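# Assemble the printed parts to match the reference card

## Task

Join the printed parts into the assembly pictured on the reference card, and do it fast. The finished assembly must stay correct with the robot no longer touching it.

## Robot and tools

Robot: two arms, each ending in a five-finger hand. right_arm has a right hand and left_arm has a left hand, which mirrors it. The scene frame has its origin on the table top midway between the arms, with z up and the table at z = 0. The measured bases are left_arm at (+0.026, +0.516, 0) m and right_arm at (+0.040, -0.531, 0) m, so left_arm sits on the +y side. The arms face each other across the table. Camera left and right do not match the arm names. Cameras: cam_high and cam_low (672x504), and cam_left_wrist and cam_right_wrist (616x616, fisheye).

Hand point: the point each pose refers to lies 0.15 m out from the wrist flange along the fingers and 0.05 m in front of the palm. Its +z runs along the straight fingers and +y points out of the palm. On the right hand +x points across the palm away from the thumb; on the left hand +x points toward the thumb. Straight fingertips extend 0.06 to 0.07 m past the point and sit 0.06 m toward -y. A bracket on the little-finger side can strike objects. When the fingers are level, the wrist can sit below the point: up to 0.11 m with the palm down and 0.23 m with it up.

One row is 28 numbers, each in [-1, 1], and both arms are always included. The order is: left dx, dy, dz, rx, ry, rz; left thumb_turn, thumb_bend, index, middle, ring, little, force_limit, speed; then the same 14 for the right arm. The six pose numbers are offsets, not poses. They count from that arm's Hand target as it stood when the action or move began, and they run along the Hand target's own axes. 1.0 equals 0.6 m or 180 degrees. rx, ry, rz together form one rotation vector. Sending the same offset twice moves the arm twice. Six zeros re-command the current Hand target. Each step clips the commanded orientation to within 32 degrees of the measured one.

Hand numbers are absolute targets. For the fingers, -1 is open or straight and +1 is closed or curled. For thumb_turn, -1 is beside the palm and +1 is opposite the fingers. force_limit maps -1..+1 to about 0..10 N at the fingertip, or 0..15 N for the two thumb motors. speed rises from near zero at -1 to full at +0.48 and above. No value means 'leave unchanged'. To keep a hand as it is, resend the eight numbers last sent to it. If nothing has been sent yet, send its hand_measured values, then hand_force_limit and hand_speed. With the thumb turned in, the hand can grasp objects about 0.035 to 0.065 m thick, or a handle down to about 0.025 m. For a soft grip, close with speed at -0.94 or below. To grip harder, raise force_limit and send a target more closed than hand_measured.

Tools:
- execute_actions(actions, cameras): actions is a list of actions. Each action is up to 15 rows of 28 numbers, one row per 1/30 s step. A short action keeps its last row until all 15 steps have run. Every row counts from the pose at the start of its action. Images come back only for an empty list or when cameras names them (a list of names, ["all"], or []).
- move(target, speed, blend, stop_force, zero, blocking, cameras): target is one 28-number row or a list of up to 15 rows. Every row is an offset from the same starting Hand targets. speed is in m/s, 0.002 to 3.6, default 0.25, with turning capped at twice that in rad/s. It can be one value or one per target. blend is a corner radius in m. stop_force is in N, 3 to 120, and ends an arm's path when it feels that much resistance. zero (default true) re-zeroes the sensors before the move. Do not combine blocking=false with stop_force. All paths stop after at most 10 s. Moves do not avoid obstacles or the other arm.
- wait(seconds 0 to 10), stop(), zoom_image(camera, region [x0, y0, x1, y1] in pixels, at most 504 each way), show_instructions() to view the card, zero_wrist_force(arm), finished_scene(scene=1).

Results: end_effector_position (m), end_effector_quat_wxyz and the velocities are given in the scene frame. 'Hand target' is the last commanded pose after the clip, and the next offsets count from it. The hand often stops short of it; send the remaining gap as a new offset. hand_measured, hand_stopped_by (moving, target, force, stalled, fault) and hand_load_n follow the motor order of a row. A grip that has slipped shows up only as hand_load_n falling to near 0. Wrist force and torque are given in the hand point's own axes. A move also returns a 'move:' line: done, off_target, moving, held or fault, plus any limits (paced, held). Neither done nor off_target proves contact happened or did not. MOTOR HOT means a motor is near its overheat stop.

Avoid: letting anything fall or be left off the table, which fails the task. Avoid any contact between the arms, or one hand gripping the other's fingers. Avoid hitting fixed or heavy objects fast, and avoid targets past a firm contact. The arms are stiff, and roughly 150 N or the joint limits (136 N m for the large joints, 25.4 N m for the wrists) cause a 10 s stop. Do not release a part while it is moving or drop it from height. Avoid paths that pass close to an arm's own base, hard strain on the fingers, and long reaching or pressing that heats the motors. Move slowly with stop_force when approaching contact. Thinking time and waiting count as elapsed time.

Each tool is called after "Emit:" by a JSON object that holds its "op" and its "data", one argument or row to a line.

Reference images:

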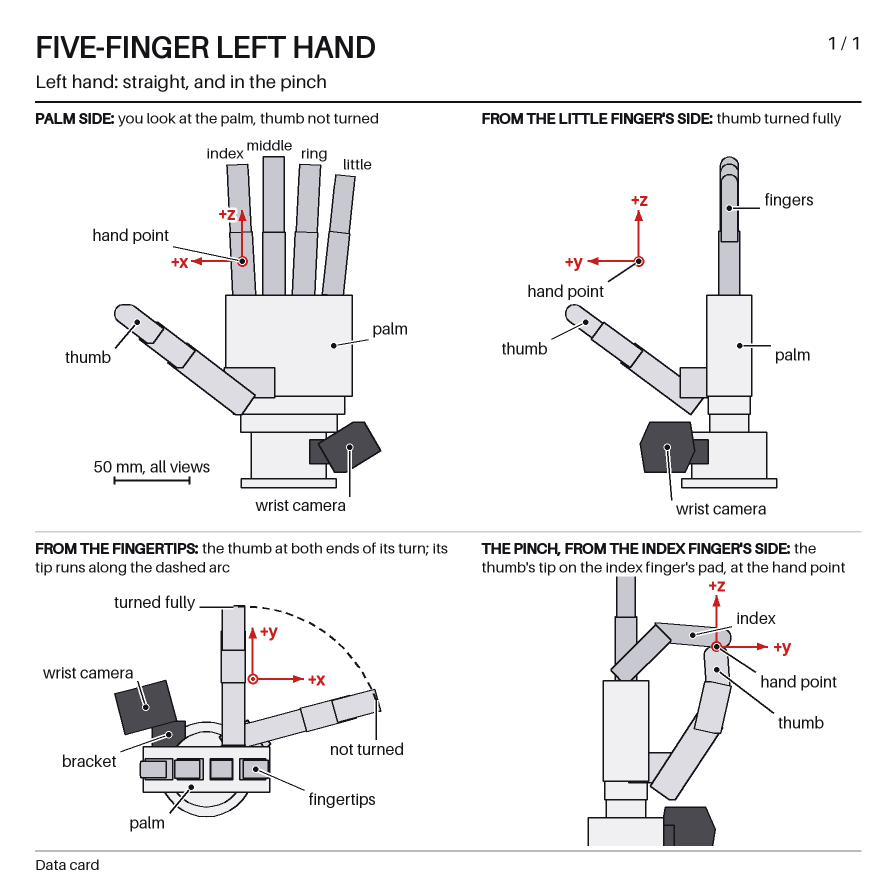

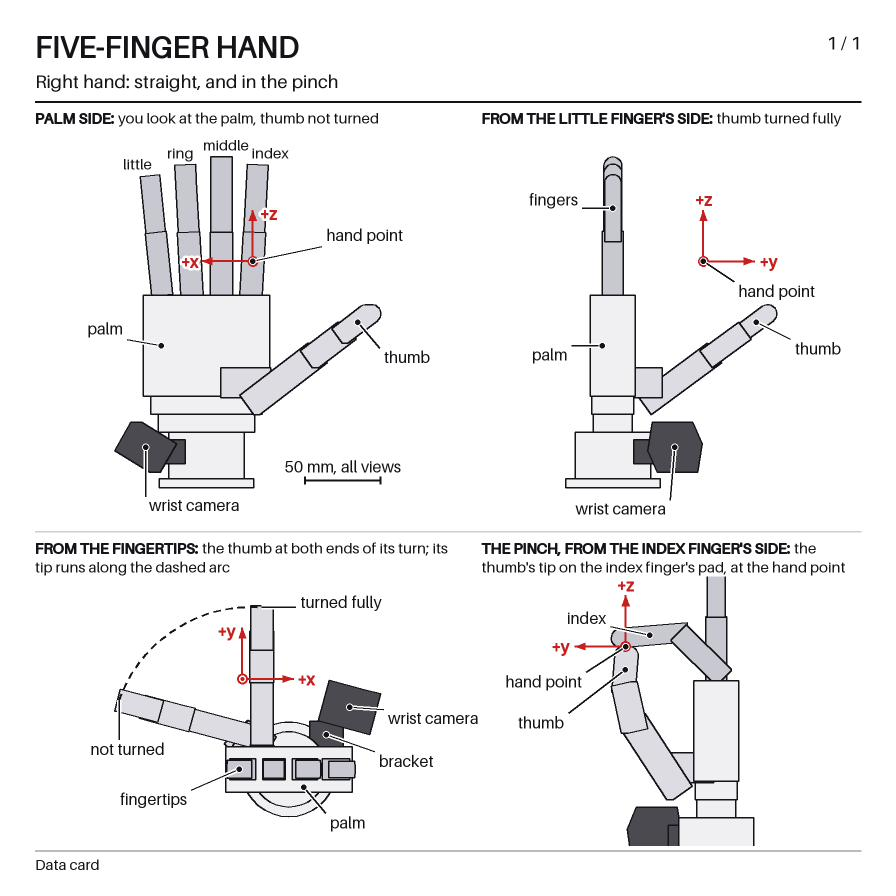

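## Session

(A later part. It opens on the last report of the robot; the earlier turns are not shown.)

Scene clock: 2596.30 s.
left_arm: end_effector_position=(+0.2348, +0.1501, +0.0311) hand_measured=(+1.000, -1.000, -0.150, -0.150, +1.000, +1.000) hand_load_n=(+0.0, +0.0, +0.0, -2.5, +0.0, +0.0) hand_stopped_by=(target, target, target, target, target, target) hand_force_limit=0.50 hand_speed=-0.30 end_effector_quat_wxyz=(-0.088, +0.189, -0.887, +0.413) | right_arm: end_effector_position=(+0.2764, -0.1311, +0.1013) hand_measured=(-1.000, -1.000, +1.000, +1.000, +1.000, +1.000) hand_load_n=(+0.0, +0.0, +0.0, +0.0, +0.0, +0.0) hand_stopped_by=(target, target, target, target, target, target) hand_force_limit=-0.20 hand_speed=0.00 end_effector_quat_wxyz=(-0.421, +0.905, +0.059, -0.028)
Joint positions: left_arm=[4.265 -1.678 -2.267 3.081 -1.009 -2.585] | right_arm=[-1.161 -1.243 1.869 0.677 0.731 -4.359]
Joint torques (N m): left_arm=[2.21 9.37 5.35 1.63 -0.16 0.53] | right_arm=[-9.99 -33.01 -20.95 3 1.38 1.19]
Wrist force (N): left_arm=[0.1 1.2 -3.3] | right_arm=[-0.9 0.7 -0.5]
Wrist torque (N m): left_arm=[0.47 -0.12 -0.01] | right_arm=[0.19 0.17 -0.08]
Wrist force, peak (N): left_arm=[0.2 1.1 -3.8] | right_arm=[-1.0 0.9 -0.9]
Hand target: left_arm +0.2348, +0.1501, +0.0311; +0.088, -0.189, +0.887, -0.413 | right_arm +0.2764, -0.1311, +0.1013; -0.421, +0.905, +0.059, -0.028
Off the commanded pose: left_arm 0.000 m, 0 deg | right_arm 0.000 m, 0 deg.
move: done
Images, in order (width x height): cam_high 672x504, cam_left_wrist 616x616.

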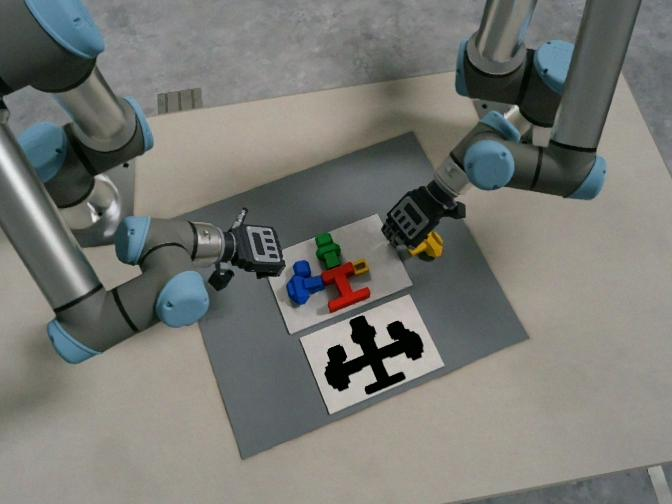

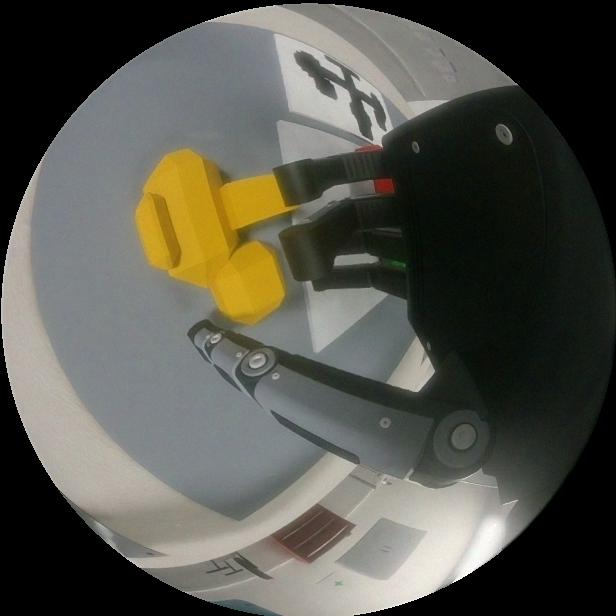

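Emit:
{"op": "move", "data": {
  "target": [-0.00805,0.00214,-0.00255,0,0.03404,0.02858,1,-1,-0.15,-0.15,1,1,0.5,-0.3,0,0,0,0,0,0,-1,-1,1,1,1,1,-0.2,0],
  "speed": 0.05,
  "cameras": ["cam_high","cam_left_wrist"]
}}

Emit:
{"op": "zoom_image", "data": {
  "camera": "cam_left_wrist",
  "region": [120, 120, 340, 340]
}}

Emit:
{"op": "zoom_image", "data": {
  "camera": "cam_high",
  "region": [400, 225, 450, 265]
}}

Scene clock: 2634.77 s.
left_arm: end_effector_position=(+0.2385, +0.1539, +0.0311) hand_measured=(+1.000, -1.000, -0.150, -0.150, +1.000, +1.000) hand_load_n=(+0.0, +0.0, +0.0, -3.0, +0.0, +0.0) hand_stopped_by=(target, target, target, target, target, target) hand_force_limit=0.50 hand_speed=-0.30 end_effector_quat_wxyz=(-0.059, +0.127, -0.898, +0.418) | right_arm: end_effector_position=(+0.2764, -0.1311, +0.1013) hand_measured=(-1.000, -1.000, +1.000, +1.000, +1.000, +1.000) hand_load_n=(-0.5, +0.0, +0.0, +0.0, +0.0, +0.0) hand_stopped_by=(target, target, target, target, target, target) hand_force_limit=-0.20 hand_speed=0.00 end_effector_quat_wxyz=(-0.421, +0.905, +0.059, -0.028)
Joint positions: left_arm=[4.327 -1.739 -2.226 2.986 -0.887 -2.388] | right_arm=[-1.161 -1.243 1.869 0.677 0.731 -4.359]
Joint torques (N m): left_arm=[-7.33 29.25 5.28 2.07 -1.72 -2.29] | right_arm=[-9.49 -33.06 -20.04 2.9 1.41 1.07]
Wrist force (N): left_arm=[1.9 0.1 -4.2] | right_arm=[-1.0 0.7 -0.4]
Wrist torque (N m): left_arm=[0.45 -0.05 0.00] | right_arm=[0.19 0.18 -0.08]
Wrist force, peak (N): left_arm=[1.9 -0.8 -4.7] | right_arm=[-1.3 1.0 -0.8]
Hand target: left_arm +0.2384, +0.1539, +0.0311; +0.059, -0.127, +0.898, -0.418 | right_arm +0.2764, -0.1311, +0.1013; -0.421, +0.905, +0.059, -0.028
Off the commanded pose: left_arm 0.000 m, 0 deg | right_arm 0.000 m, 0 deg.
move: done
Images, in order (width x height): cam_high 672x504, cam_left_wrist 616x616.

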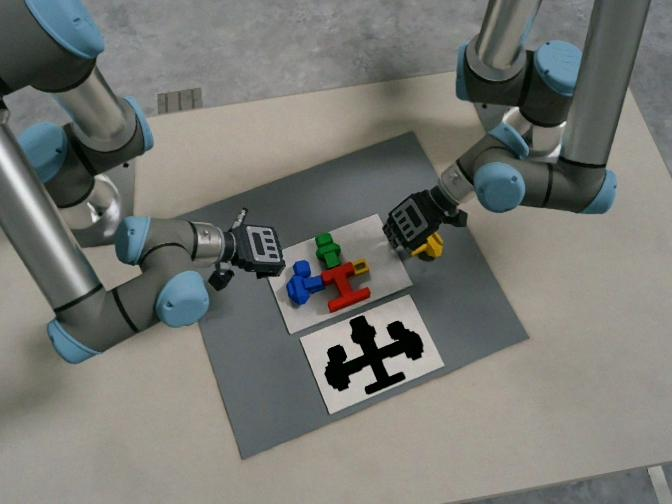

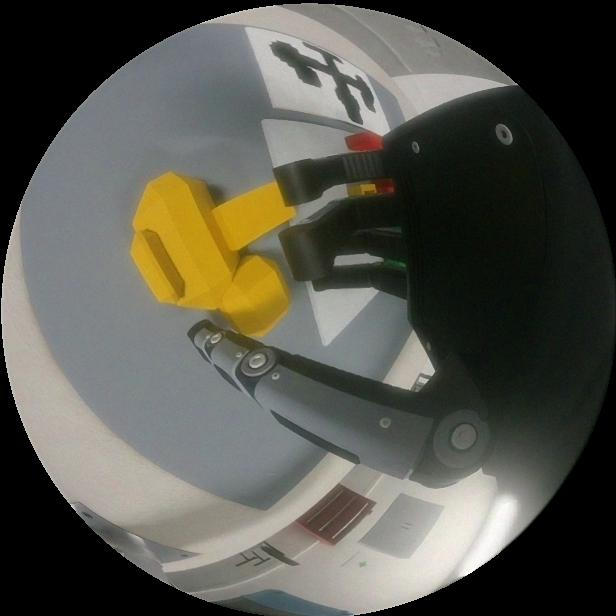

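Scaled by 2.291 from the camera's 616x616 image, which has a finer 880x880 frame.

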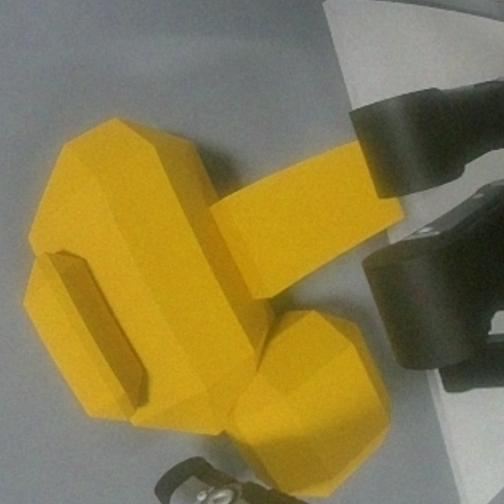

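Scaled by 10.080 from the camera's 672x504 image, which has a finer 960x720 frame.

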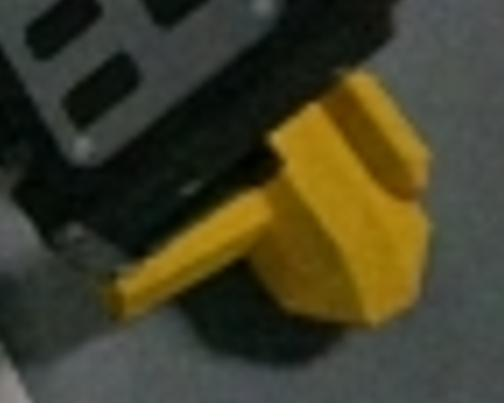

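Emit:
{"op": "move", "data": {
  "target": [0,0,0,0,0,0,1,-0.5,0.3,0.3,1,1,0.3,-0.85,0,0,0,0,0,0,-1,-1,1,1,1,1,-0.2,0],
  "speed": 0.05,
  "cameras": ["cam_high","cam_left_wrist"]
}}

Emit:
{"op": "zoom_image", "data": {
  "camera": "cam_left_wrist",
  "region": [120, 120, 340, 340]
}}

Emit:
{"op": "zoom_image", "data": {
  "camera": "cam_high",
  "region": [400, 225, 450, 265]
}}

Scene clock: 2677.47 s.
left_arm: end_effector_position=(+0.2384, +0.1539, +0.0311) hand_measured=(+1.000, -0.810, +0.298, +0.194, +1.000, +1.000) hand_load_n=(-2.5, +12.5, +6.0, +6.5, +0.0, +0.0) hand_stopped_by=(target, force, target, force, target, target) hand_force_limit=0.30 hand_speed=-0.85 end_effector_quat_wxyz=(-0.059, +0.127, -0.898, +0.418) | right_arm: end_effector_position=(+0.2764, -0.1311, +0.1013) hand_measured=(-1.000, -1.000, +1.000, +1.000, +1.000, +1.000) hand_load_n=(-0.5, +0.0, +0.0, +0.0, +0.0, +0.0) hand_stopped_by=(target, target, target, target, target, target) hand_force_limit=-0.20 hand_speed=0.00 end_effector_quat_wxyz=(-0.421, +0.905, +0.059, -0.028)
Joint positions: left_arm=[4.327 -1.739 -2.226 2.986 -0.887 -2.388] | right_arm=[-1.161 -1.243 1.869 0.677 0.731 -4.359]
Joint torques (N m): left_arm=[-6.94 29.29 5.68 0.99 -1.17 0.19] | right_arm=[-9.03 -33.09 -20.45 2.9 1.35 1.21]
Wrist force (N): left_arm=[0.4 1.3 -0.6] | right_arm=[-1.1 0.7 -0.8]
Wrist torque (N m): left_arm=[0.42 -0.03 -0.03] | right_arm=[0.20 0.20 -0.08]
Wrist force, peak (N): left_arm=[1.9 0.0 -4.4] | right_arm=[-1.1 1.1 -0.8]
Hand target: left_arm +0.2384, +0.1539, +0.0311; +0.059, -0.127, +0.898, -0.418 | right_arm +0.2764, -0.1311, +0.1013; -0.421, +0.905, +0.059, -0.028
Off the commanded pose: left_arm 0.000 m, 0 deg | right_arm 0.000 m, 0 deg.
move: done
Images, in order (width x height): cam_high 672x504, cam_left_wrist 616x616.

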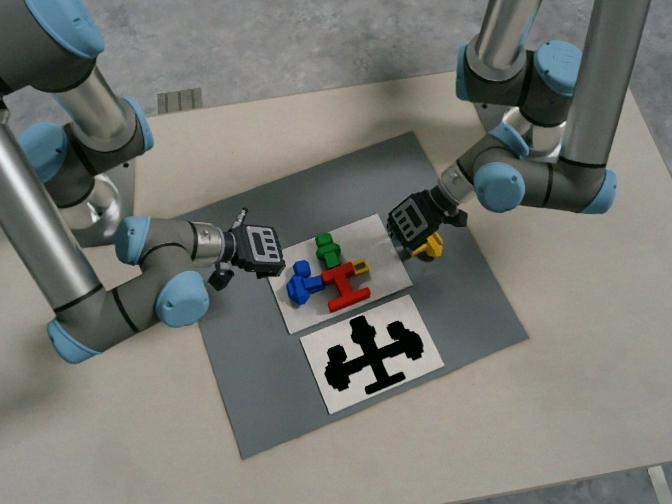

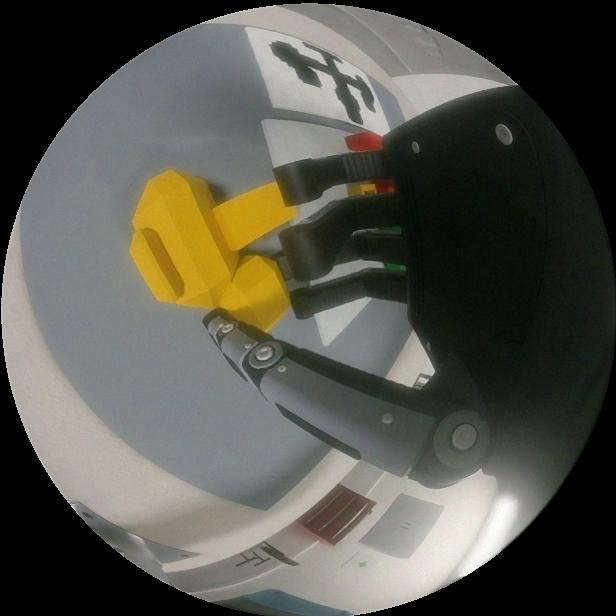

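Scaled by 2.291 from the camera's 616x616 image, which has a finer 880x880 frame.

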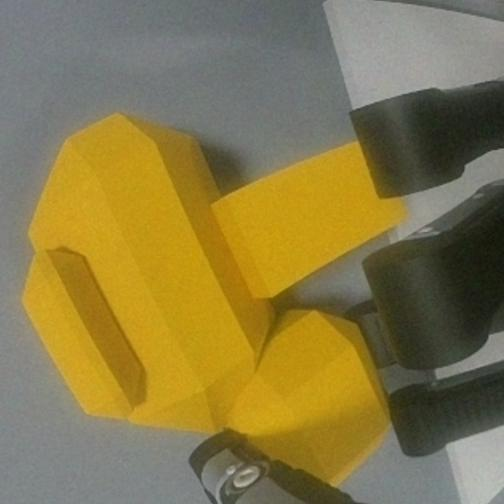

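Scaled by 10.080 from the camera's 672x504 image, which has a finer 960x720 frame.

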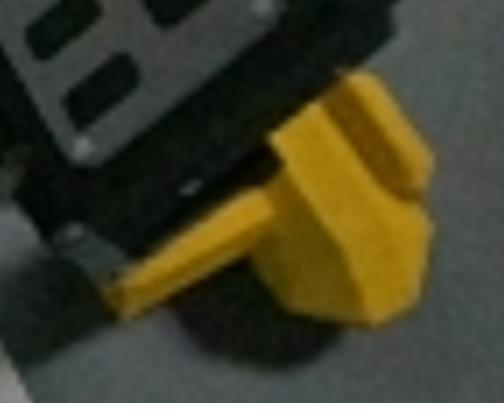

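Emit:
{"op": "zoom_image", "data": {
  "camera": "cam_high",
  "region": [350, 256, 374, 280]
}}

Emit:
{"op": "zoom_image", "data": {
  "camera": "cam_high",
  "region": [406, 236, 430, 260]
}}

Emit:
{"op": "zoom_image", "data": {
  "camera": "cam_high",
  "region": [300, 262, 324, 286]
}}

Scaled by 21.000 from the camera's 672x504 image, which has a finer 960x720 frame.

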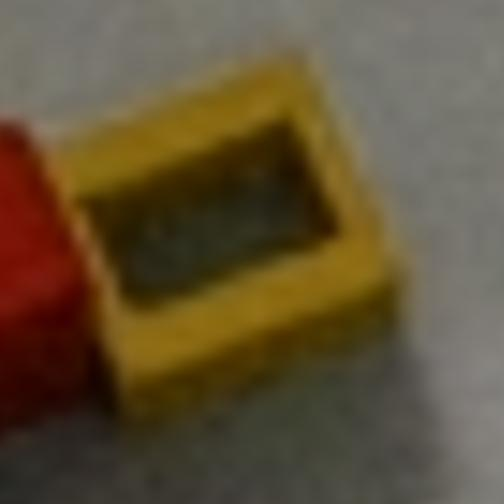

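Scaled by 21.000 from the camera's 672x504 image, which has a finer 960x720 frame.

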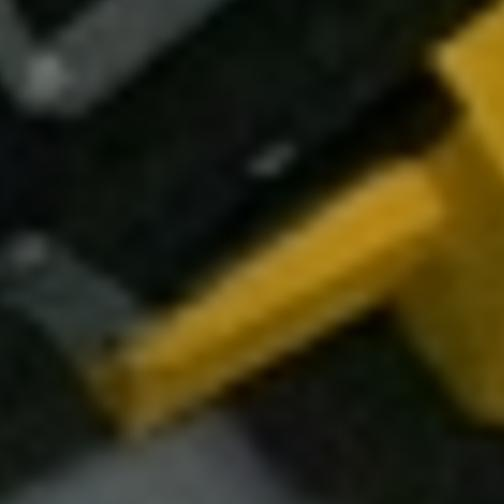

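Scaled by 21.000 from the camera's 672x504 image, which has a finer 960x720 frame.

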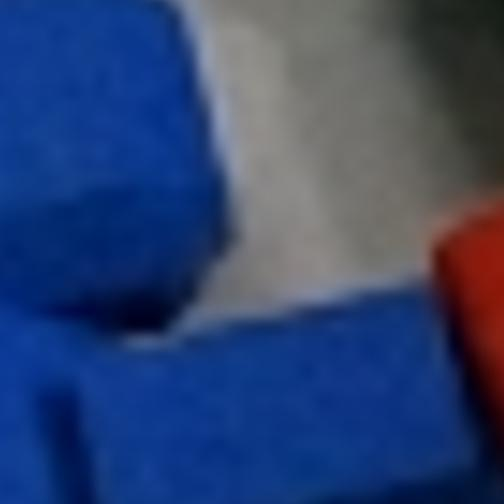

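Emit:
{"op": "zoom_image", "data": {
  "camera": "cam_high",
  "region": [300, 268, 330, 298]
}}

Emit:
{"op": "zoom_image", "data": {
  "camera": "cam_high",
  "region": [312, 228, 350, 266]
}}

Scaled by 16.800 from the camera's 672x504 image, which has a finer 960x720 frame.

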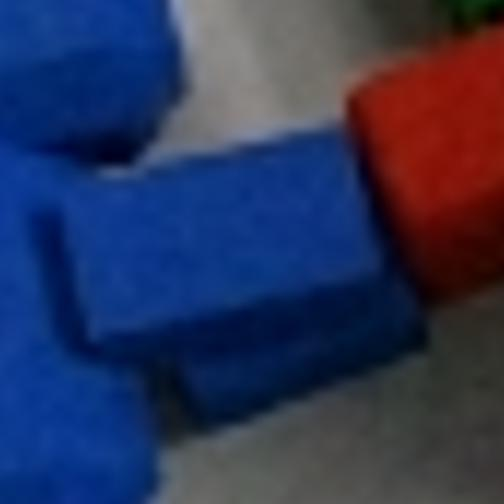

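Scaled by 13.263 from the camera's 672x504 image, which has a finer 960x720 frame.

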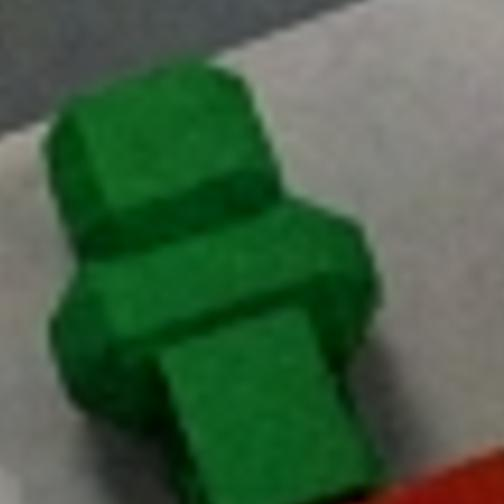

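Emit:
{"op": "zoom_image", "data": {
  "camera": "cam_high",
  "region": [320, 250, 350, 280]
}}

Emit:
{"op": "zoom_image", "data": {
  "camera": "cam_low",
  "region": [405, 255, 525, 305]
}}

Scaled by 16.800 from the camera's 672x504 image, which has a finer 960x720 frame.

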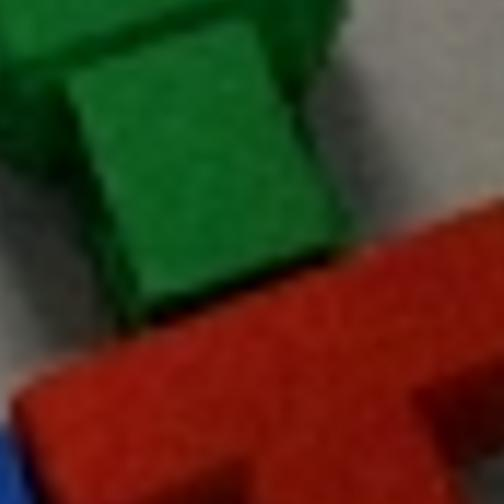

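This scene's latest camera images include none from cam_low. They are from: cam_high, cam_left_wrist. cam_low's image comes with the result of a call that names it in "cameras".

Emit:
{"op": "execute_actions", "data": {
  "actions": []
}}

Emit:
{"op": "zoom_image", "data": {
  "camera": "cam_low",
  "region": [405, 262, 525, 298]
}}

Emit:
{"op": "zoom_image", "data": {
  "camera": "cam_right_wrist",
  "region": [260, 130, 400, 270]
}}

Emit:
{"op": "zoom_image", "data": {
  "camera": "cam_left_wrist",
  "region": [330, 120, 420, 210]
}}

Scene clock: 2830.70 s.
left_arm: end_effector_position=(+0.2384, +0.1539, +0.0311) hand_measured=(+1.000, -0.810, +0.298, +0.194, +1.000, +1.000) hand_load_n=(-2.5, +13.0, +5.5, +6.5, +0.0, +0.0) hand_stopped_by=(target, force, target, force, target, target) hand_force_limit=0.30 hand_speed=-0.85 end_effector_quat_wxyz=(-0.059, +0.127, -0.898, +0.418) | right_arm: end_effector_position=(+0.2764, -0.1311, +0.1013) hand_measured=(-1.000, -1.000, +1.000, +1.000, +1.000, +1.000) hand_load_n=(+0.0, +0.0, +0.0, +0.0, +0.0, +0.0) hand_stopped_by=(target, target, target, target, target, target) hand_force_limit=-0.20 hand_speed=0.00 end_effector_quat_wxyz=(-0.421, +0.905, +0.059, -0.028)
Joint positions: left_arm=[4.327 -1.739 -2.226 2.986 -0.887 -2.388] | right_arm=[-1.161 -1.243 1.869 0.677 0.731 -4.359]
Joint velocities: within noise
Joint torques (N m): left_arm=[-4.85 28.86 5.78 1.26 -1.14 -2.13] | right_arm=[-9.53 -33.03 -20.73 3.04 1.17 1.04]
Wrist force (N): left_arm=[0.6 1.2 -0.6] | right_arm=[-1.0 1.0 -0.6]
Wrist torque (N m): left_arm=[0.39 -0.05 -0.02] | right_arm=[0.23 0.18 -0.07]
Wrist force, peak (N): left_arm=[0.5 1.4 -0.8] | right_arm=[-1.2 0.9 -0.8]
Hand target: left_arm +0.2384, +0.1539, +0.0311; +0.059, -0.127, +0.898, -0.418 | right_arm +0.2764, -0.1311, +0.1013; -0.421, +0.905, +0.059, -0.028
Off the commanded pose: left_arm 0.000 m, 0 deg | right_arm 0.000 m, 0 deg.

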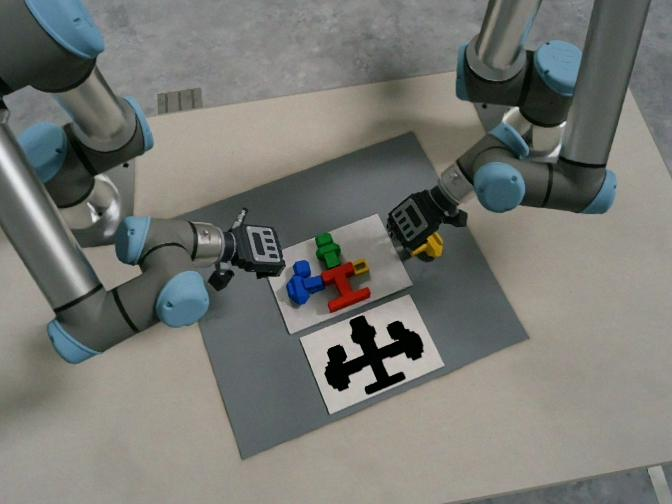

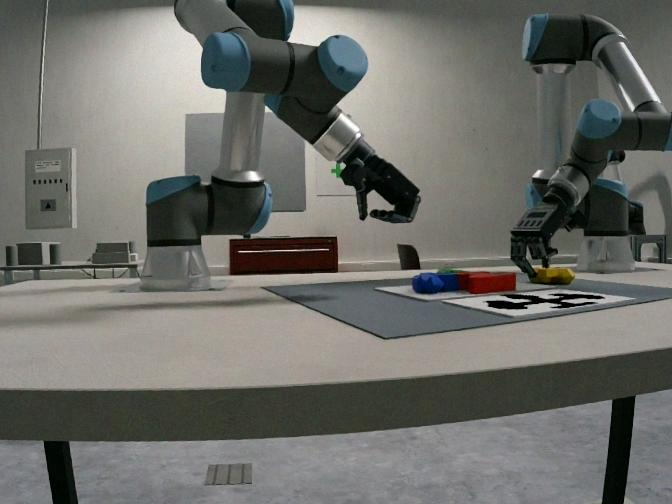

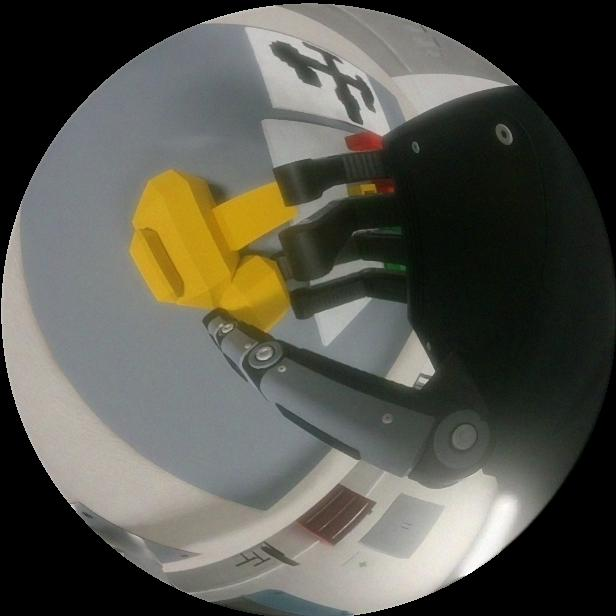

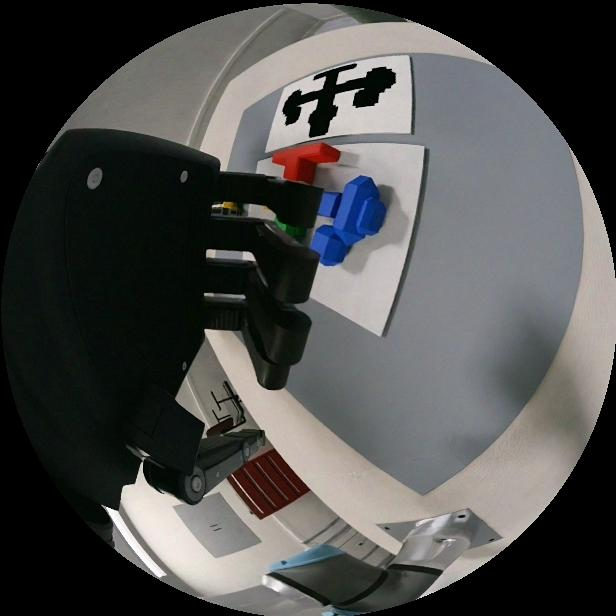

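Scaled by 4.200 from the camera's 672x504 image, which has a finer 960x720 frame.

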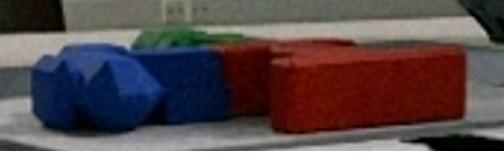

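Scaled by 3.600 from the camera's 616x616 image, which has a finer 880x880 frame.

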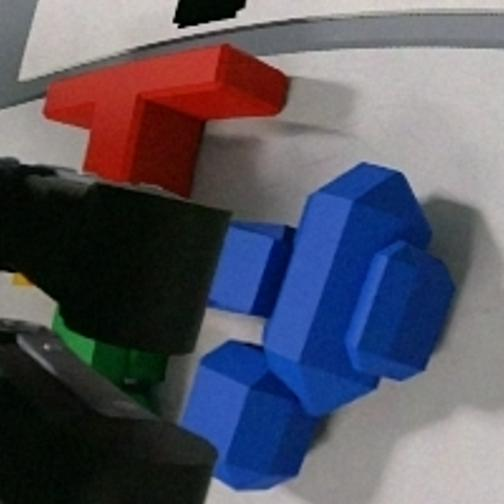

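Scaled by 5.600 from the camera's 616x616 image, which has a finer 880x880 frame.

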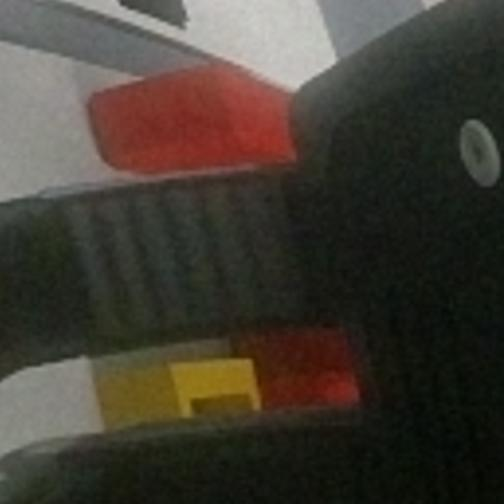

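Emit:
{"op": "zoom_image", "data": {
  "camera": "cam_high",
  "region": [300, 258, 376, 315]
}}

Scaled by 6.632 from the camera's 672x504 image, which has a finer 960x720 frame.

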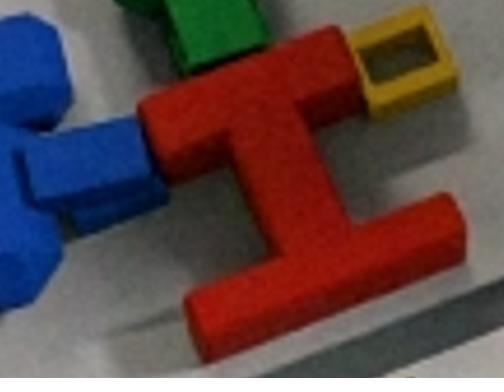

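Emit:
{"op": "move", "data": {
  "target": [
    [0,-0.0447,-0.0375,0,0,0,1,-0.5,0.3,0.3,1,1,0.3,-0.85,0,0,0,0,0,0,-1,-1,1,1,1,1,-0.2,0],
    [0.03017,-0.1578,0.0973,0,0.02766,0.02322,1,-0.5,0.3,0.3,1,1,0.3,-0.85,0,0,0,0,0,0,-1,-1,1,1,1,1,-0.2,0]
  ],
  "speed": [0.08, 0.2],
  "blend": [0.015, 0],
  "cameras": ["cam_high","cam_low","cam_left_wrist"]
}}

Emit:
{"op": "zoom_image", "data": {
  "camera": "cam_high",
  "region": [340, 245, 380, 285]
}}

Emit:
{"op": "zoom_image", "data": {
  "camera": "cam_low",
  "region": [435, 240, 535, 300]
}}

Scene clock: 2925.83 s.
left_arm: end_effector_position=(+0.2502, +0.0475, +0.0660) hand_measured=(+1.000, -0.810, +0.298, +0.194, +1.000, +1.000) hand_load_n=(-2.5, +12.5, +6.0, +7.0, +0.0, +0.0) hand_stopped_by=(target, force, target, force, target, target) hand_force_limit=0.30 hand_speed=-0.85 end_effector_quat_wxyz=(-0.035, +0.076, -0.903, +0.421) | right_arm: end_effector_position=(+0.2764, -0.1311, +0.1013) hand_measured=(-1.000, -1.000, +1.000, +1.000, +1.000, +1.000) hand_load_n=(-0.5, +0.0, +0.0, +0.0, +0.0, +0.0) hand_stopped_by=(target, target, target, target, target, target) hand_force_limit=-0.20 hand_speed=0.00 end_effector_quat_wxyz=(-0.421, +0.905, +0.059, -0.028)
Joint positions: left_arm=[4.06 -1.871 -1.905 2.889 -0.978 -2.541] | right_arm=[-1.161 -1.243 1.869 0.677 0.731 -4.359]
Joint torques (N m): left_arm=[-6.31 25.74 22.63 1.47 3.13 1.34] | right_arm=[-10.09 -32.48 -20.05 2.95 1.3 1.07]
Wrist force (N): left_arm=[0.4 1.8 -0.5] | right_arm=[-1.0 0.7 -0.4]
Wrist torque (N m): left_arm=[0.45 -0.07 -0.10] | right_arm=[0.19 0.17 -0.08]
Wrist force, peak (N): left_arm=[0.1 2.1 -1.7] | right_arm=[-0.9 1.1 -1.1]
Hand target: left_arm +0.2502, +0.0474, +0.0660; +0.035, -0.075, +0.903, -0.421 | right_arm +0.2764, -0.1311, +0.1013; -0.421, +0.905, +0.059, -0.028
Off the commanded pose: left_arm 0.000 m, 0 deg | right_arm 0.000 m, 0 deg.
move: done
Images, in order (width x height): cam_high 672x504, cam_low 672x504, cam_left_wrist 616x616.

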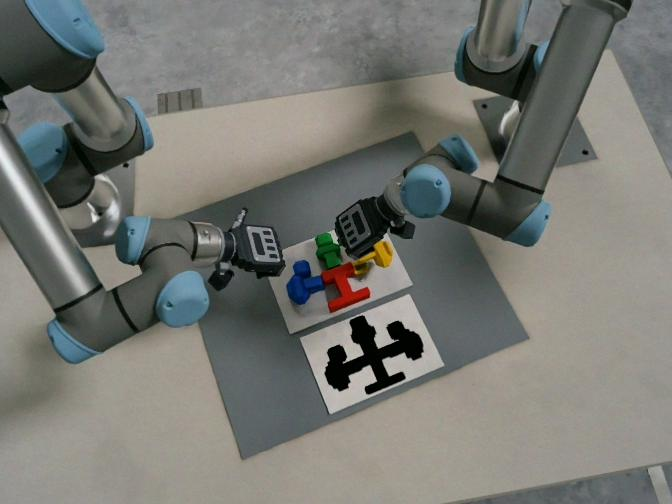

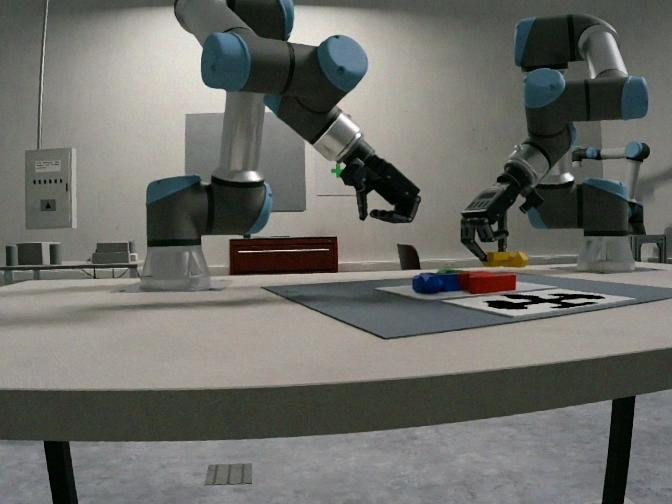

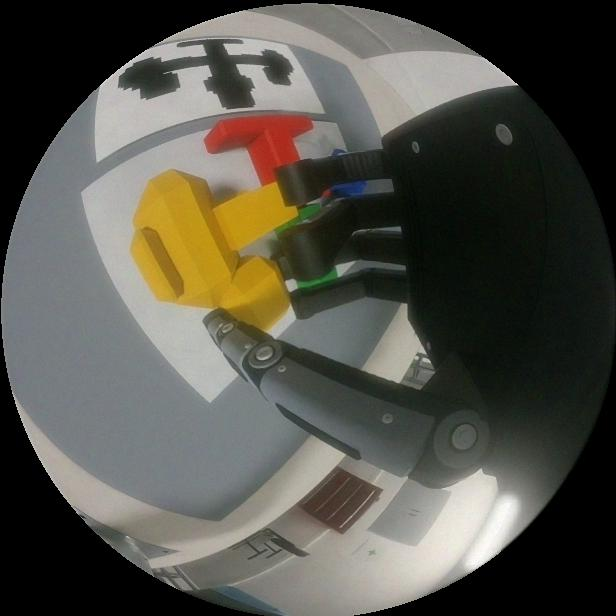

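Scaled by 12.600 from the camera's 672x504 image, which has a finer 960x720 frame.

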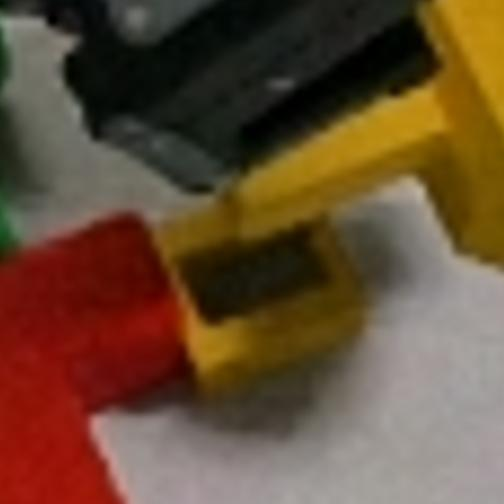

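Scaled by 5.040 from the camera's 672x504 image, which has a finer 960x720 frame.

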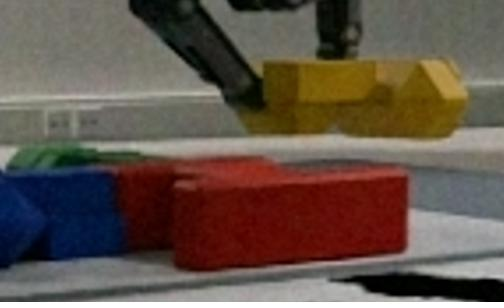

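Emit:
{"op": "move", "data": {
  "target": [0.0005,0.0074,0.0275,0,0,0,1,-0.5,0.3,0.3,1,1,0.3,-0.85,0,0,0,0,0,0,-1,-1,1,1,1,1,-0.2,0],
  "speed": 0.06,
  "cameras": ["cam_high","cam_low"]
}}

Emit:
{"op": "zoom_image", "data": {
  "camera": "cam_high",
  "region": [345, 250, 381, 286]
}}

Emit:
{"op": "zoom_image", "data": {
  "camera": "cam_low",
  "region": [435, 240, 535, 300]
}}

Scene clock: 2954.03 s.
left_arm: end_effector_position=(+0.2516, +0.0376, +0.0520) hand_measured=(+1.000, -0.810, +0.298, +0.194, +1.000, +1.000) hand_load_n=(-2.5, +13.0, +5.5, +7.0, +0.0, +0.0) hand_stopped_by=(target, force, target, force, target, target) hand_force_limit=0.30 hand_speed=-0.85 end_effector_quat_wxyz=(-0.035, +0.076, -0.903, +0.421) end_effector_velocity=(+0.000, +0.001, +0.002) end_effector_angular_velocity=(+0.001, +0.002, +0.002) | right_arm: end_effector_position=(+0.2764, -0.1311, +0.1013) hand_measured=(-1.000, -1.000, +1.000, +1.000, +1.000, +1.000) hand_load_n=(-0.5, +0.0, -0.5, +0.0, +0.0, +0.0) hand_stopped_by=(target, target, target, target, target, target) hand_force_limit=-0.20 hand_speed=0.00 end_effector_quat_wxyz=(-0.421, +0.905, +0.059, -0.028)
Joint positions: left_arm=[4.04 -1.908 -1.895 2.926 -0.991 -2.56] | right_arm=[-1.161 -1.243 1.869 0.677 0.731 -4.359]
Joint velocities: left_arm=[0.002 0.004 0 -0.006 0 0] | right_arm=[within noise]
Joint torques (N m): left_arm=[5.37 39.59 12.13 -2.95 1.41 1.54] | right_arm=[-9.71 -32.59 -19.74 2.98 1.06 1.11]
Wrist force (N): left_arm=[0.3 2.1 -0.4] | right_arm=[-0.9 0.7 -0.6]
Wrist torque (N m): left_arm=[0.46 -0.06 -0.04] | right_arm=[0.18 0.17 -0.08]
Wrist force, peak (N): left_arm=[0.5 2.1 -0.7] | right_arm=[-1.2 0.8 -0.7]
Hand target: left_arm +0.2516, +0.0377, +0.0520; +0.035, -0.075, +0.903, -0.421 | right_arm +0.2764, -0.1311, +0.1013; -0.421, +0.905, +0.059, -0.028
Off the commanded pose: left_arm 0.000 m, 0 deg | right_arm 0.000 m, 0 deg.
move: done
Images, in order (width x height): cam_high 672x504, cam_low 672x504.

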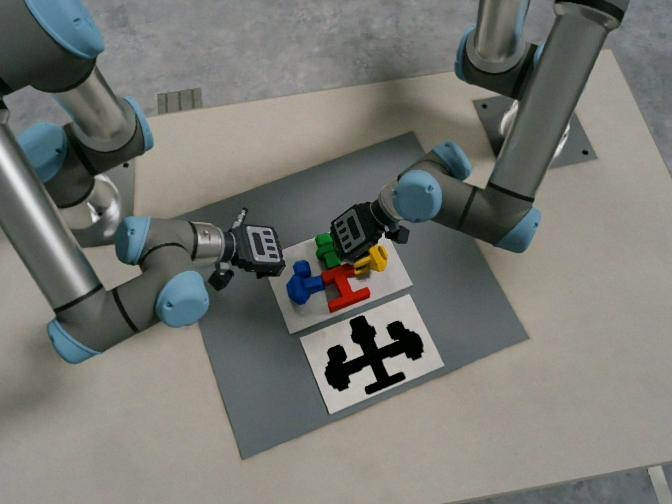

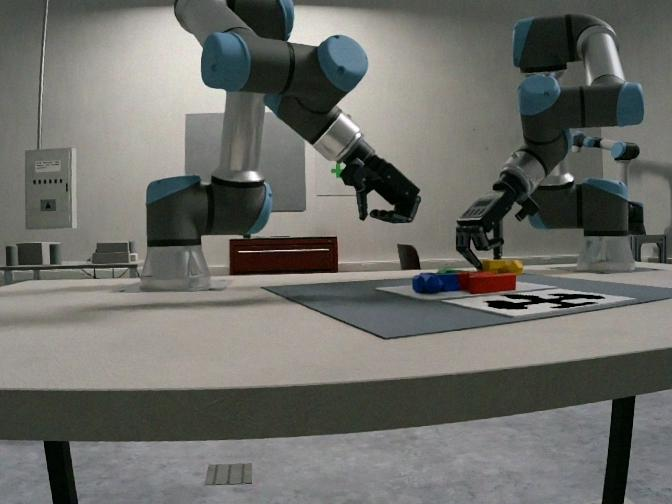

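Scaled by 14.000 from the camera's 672x504 image, which has a finer 960x720 frame.

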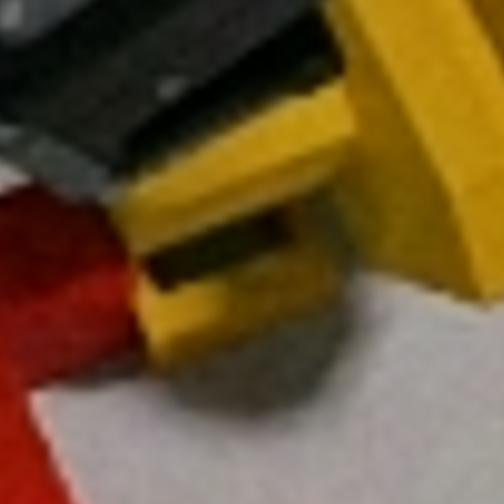

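Scaled by 5.040 from the camera's 672x504 image, which has a finer 960x720 frame.

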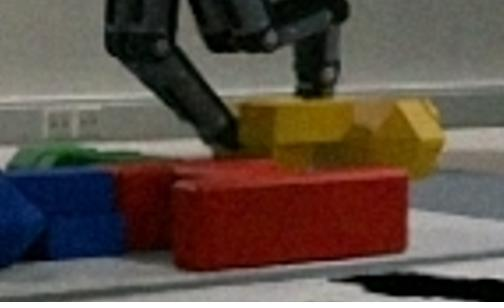

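Emit:
{"op": "move", "data": {
  "target": [0,0.0272,0.0228,0,0,0,1,-0.5,0.3,0.3,1,1,0.3,-0.85,0,0,0,0,0,0,-1,-1,1,1,1,1,-0.2,0],
  "speed": 0.02,
  "stop_force": 3.5,
  "cameras": ["cam_high","cam_low"]
}}

Emit:
{"op": "zoom_image", "data": {
  "camera": "cam_high",
  "region": [345, 250, 381, 286]
}}

Emit:
{"op": "zoom_image", "data": {
  "camera": "cam_low",
  "region": [435, 240, 535, 300]
}}

Scene clock: 2965.47 s.
left_arm: end_effector_position=(+0.2515, +0.0377, +0.0382) hand_measured=(+1.000, -0.810, +0.300, +0.194, +1.000, +1.000) hand_load_n=(+1.0, +10.0, +0.0, +9.5, +0.0, +0.0) hand_stopped_by=(target, force, target, force, target, target) hand_force_limit=0.30 hand_speed=-0.85 end_effector_quat_wxyz=(-0.035, +0.075, -0.903, +0.421) | right_arm: end_effector_position=(+0.2764, -0.1311, +0.1013) hand_measured=(-1.000, -1.000, +1.000, +1.000, +1.000, +1.000) hand_load_n=(+0.0, +0.0, +0.0, +0.0, +0.0, +0.0) hand_stopped_by=(target, target, target, target, target, target) hand_force_limit=-0.20 hand_speed=0.00 end_effector_quat_wxyz=(-0.421, +0.905, +0.059, -0.028)
Joint positions: left_arm=[4.04 -1.929 -1.908 2.96 -0.991 -2.559] | right_arm=[-1.161 -1.243 1.869 0.677 0.731 -4.359]
Joint torques (N m): left_arm=[2.2 39.32 24.93 1.29 -1.15 1.83] | right_arm=[-9.64 -33.46 -19.36 2.9 1.05 1.15]
Wrist force (N): left_arm=[0.5 2.2 -0.8] | right_arm=[-1.3 1.2 -0.6]
Wrist torque (N m): left_arm=[0.48 -0.08 -0.05] | right_arm=[0.26 0.23 -0.09]
Wrist force, peak (N): left_arm=[0.2 -4.7 -6.7] | right_arm=[-1.3 1.2 -0.6]
Hand target: left_arm +0.2515, +0.0377, +0.0382; +0.035, -0.075, +0.903, -0.421 (not the last commanded pose) | right_arm +0.2764, -0.1311, +0.1013; -0.421, +0.905, +0.059, -0.028
Off the commanded pose: left_arm 0.007 m, 0 deg | right_arm 0.000 m, 0 deg.
move: contact (left_arm)
Images, in order (width x height): cam_high 672x504, cam_low 672x504.

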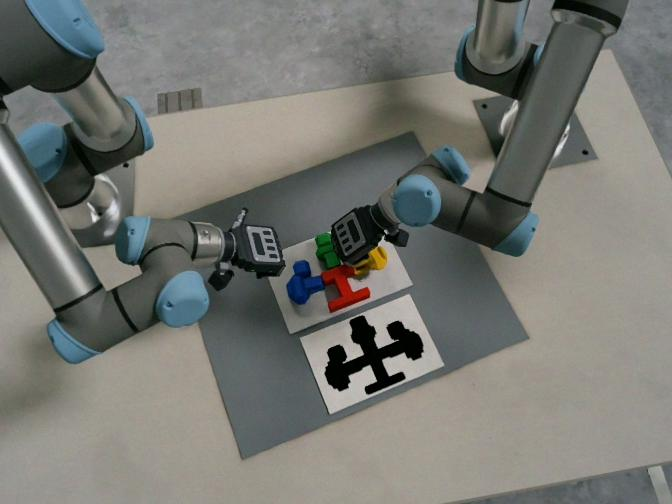

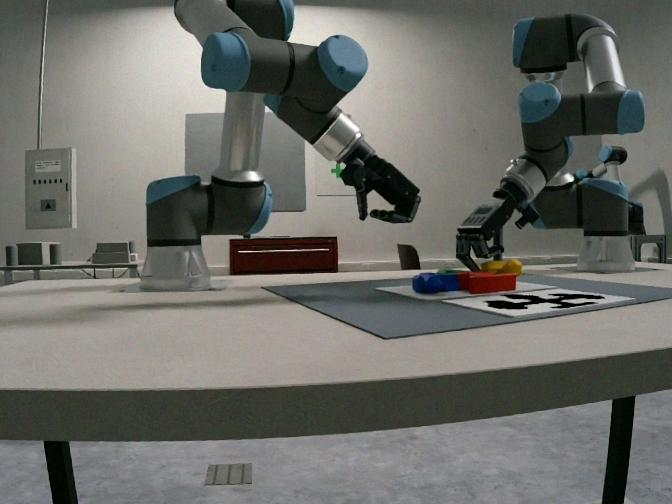

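Scaled by 14.000 from the camera's 672x504 image, which has a finer 960x720 frame.

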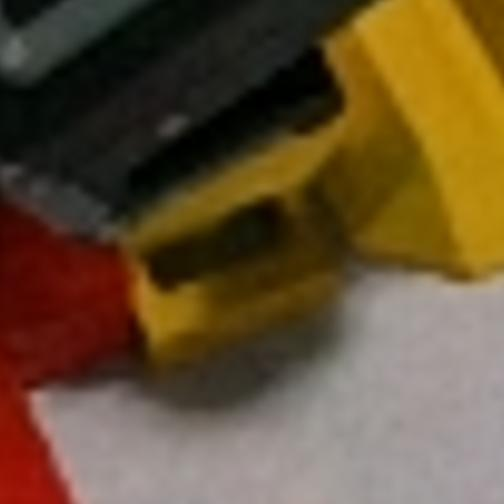

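Scaled by 5.040 from the camera's 672x504 image, which has a finer 960x720 frame.

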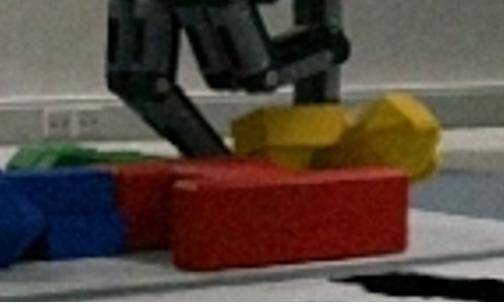

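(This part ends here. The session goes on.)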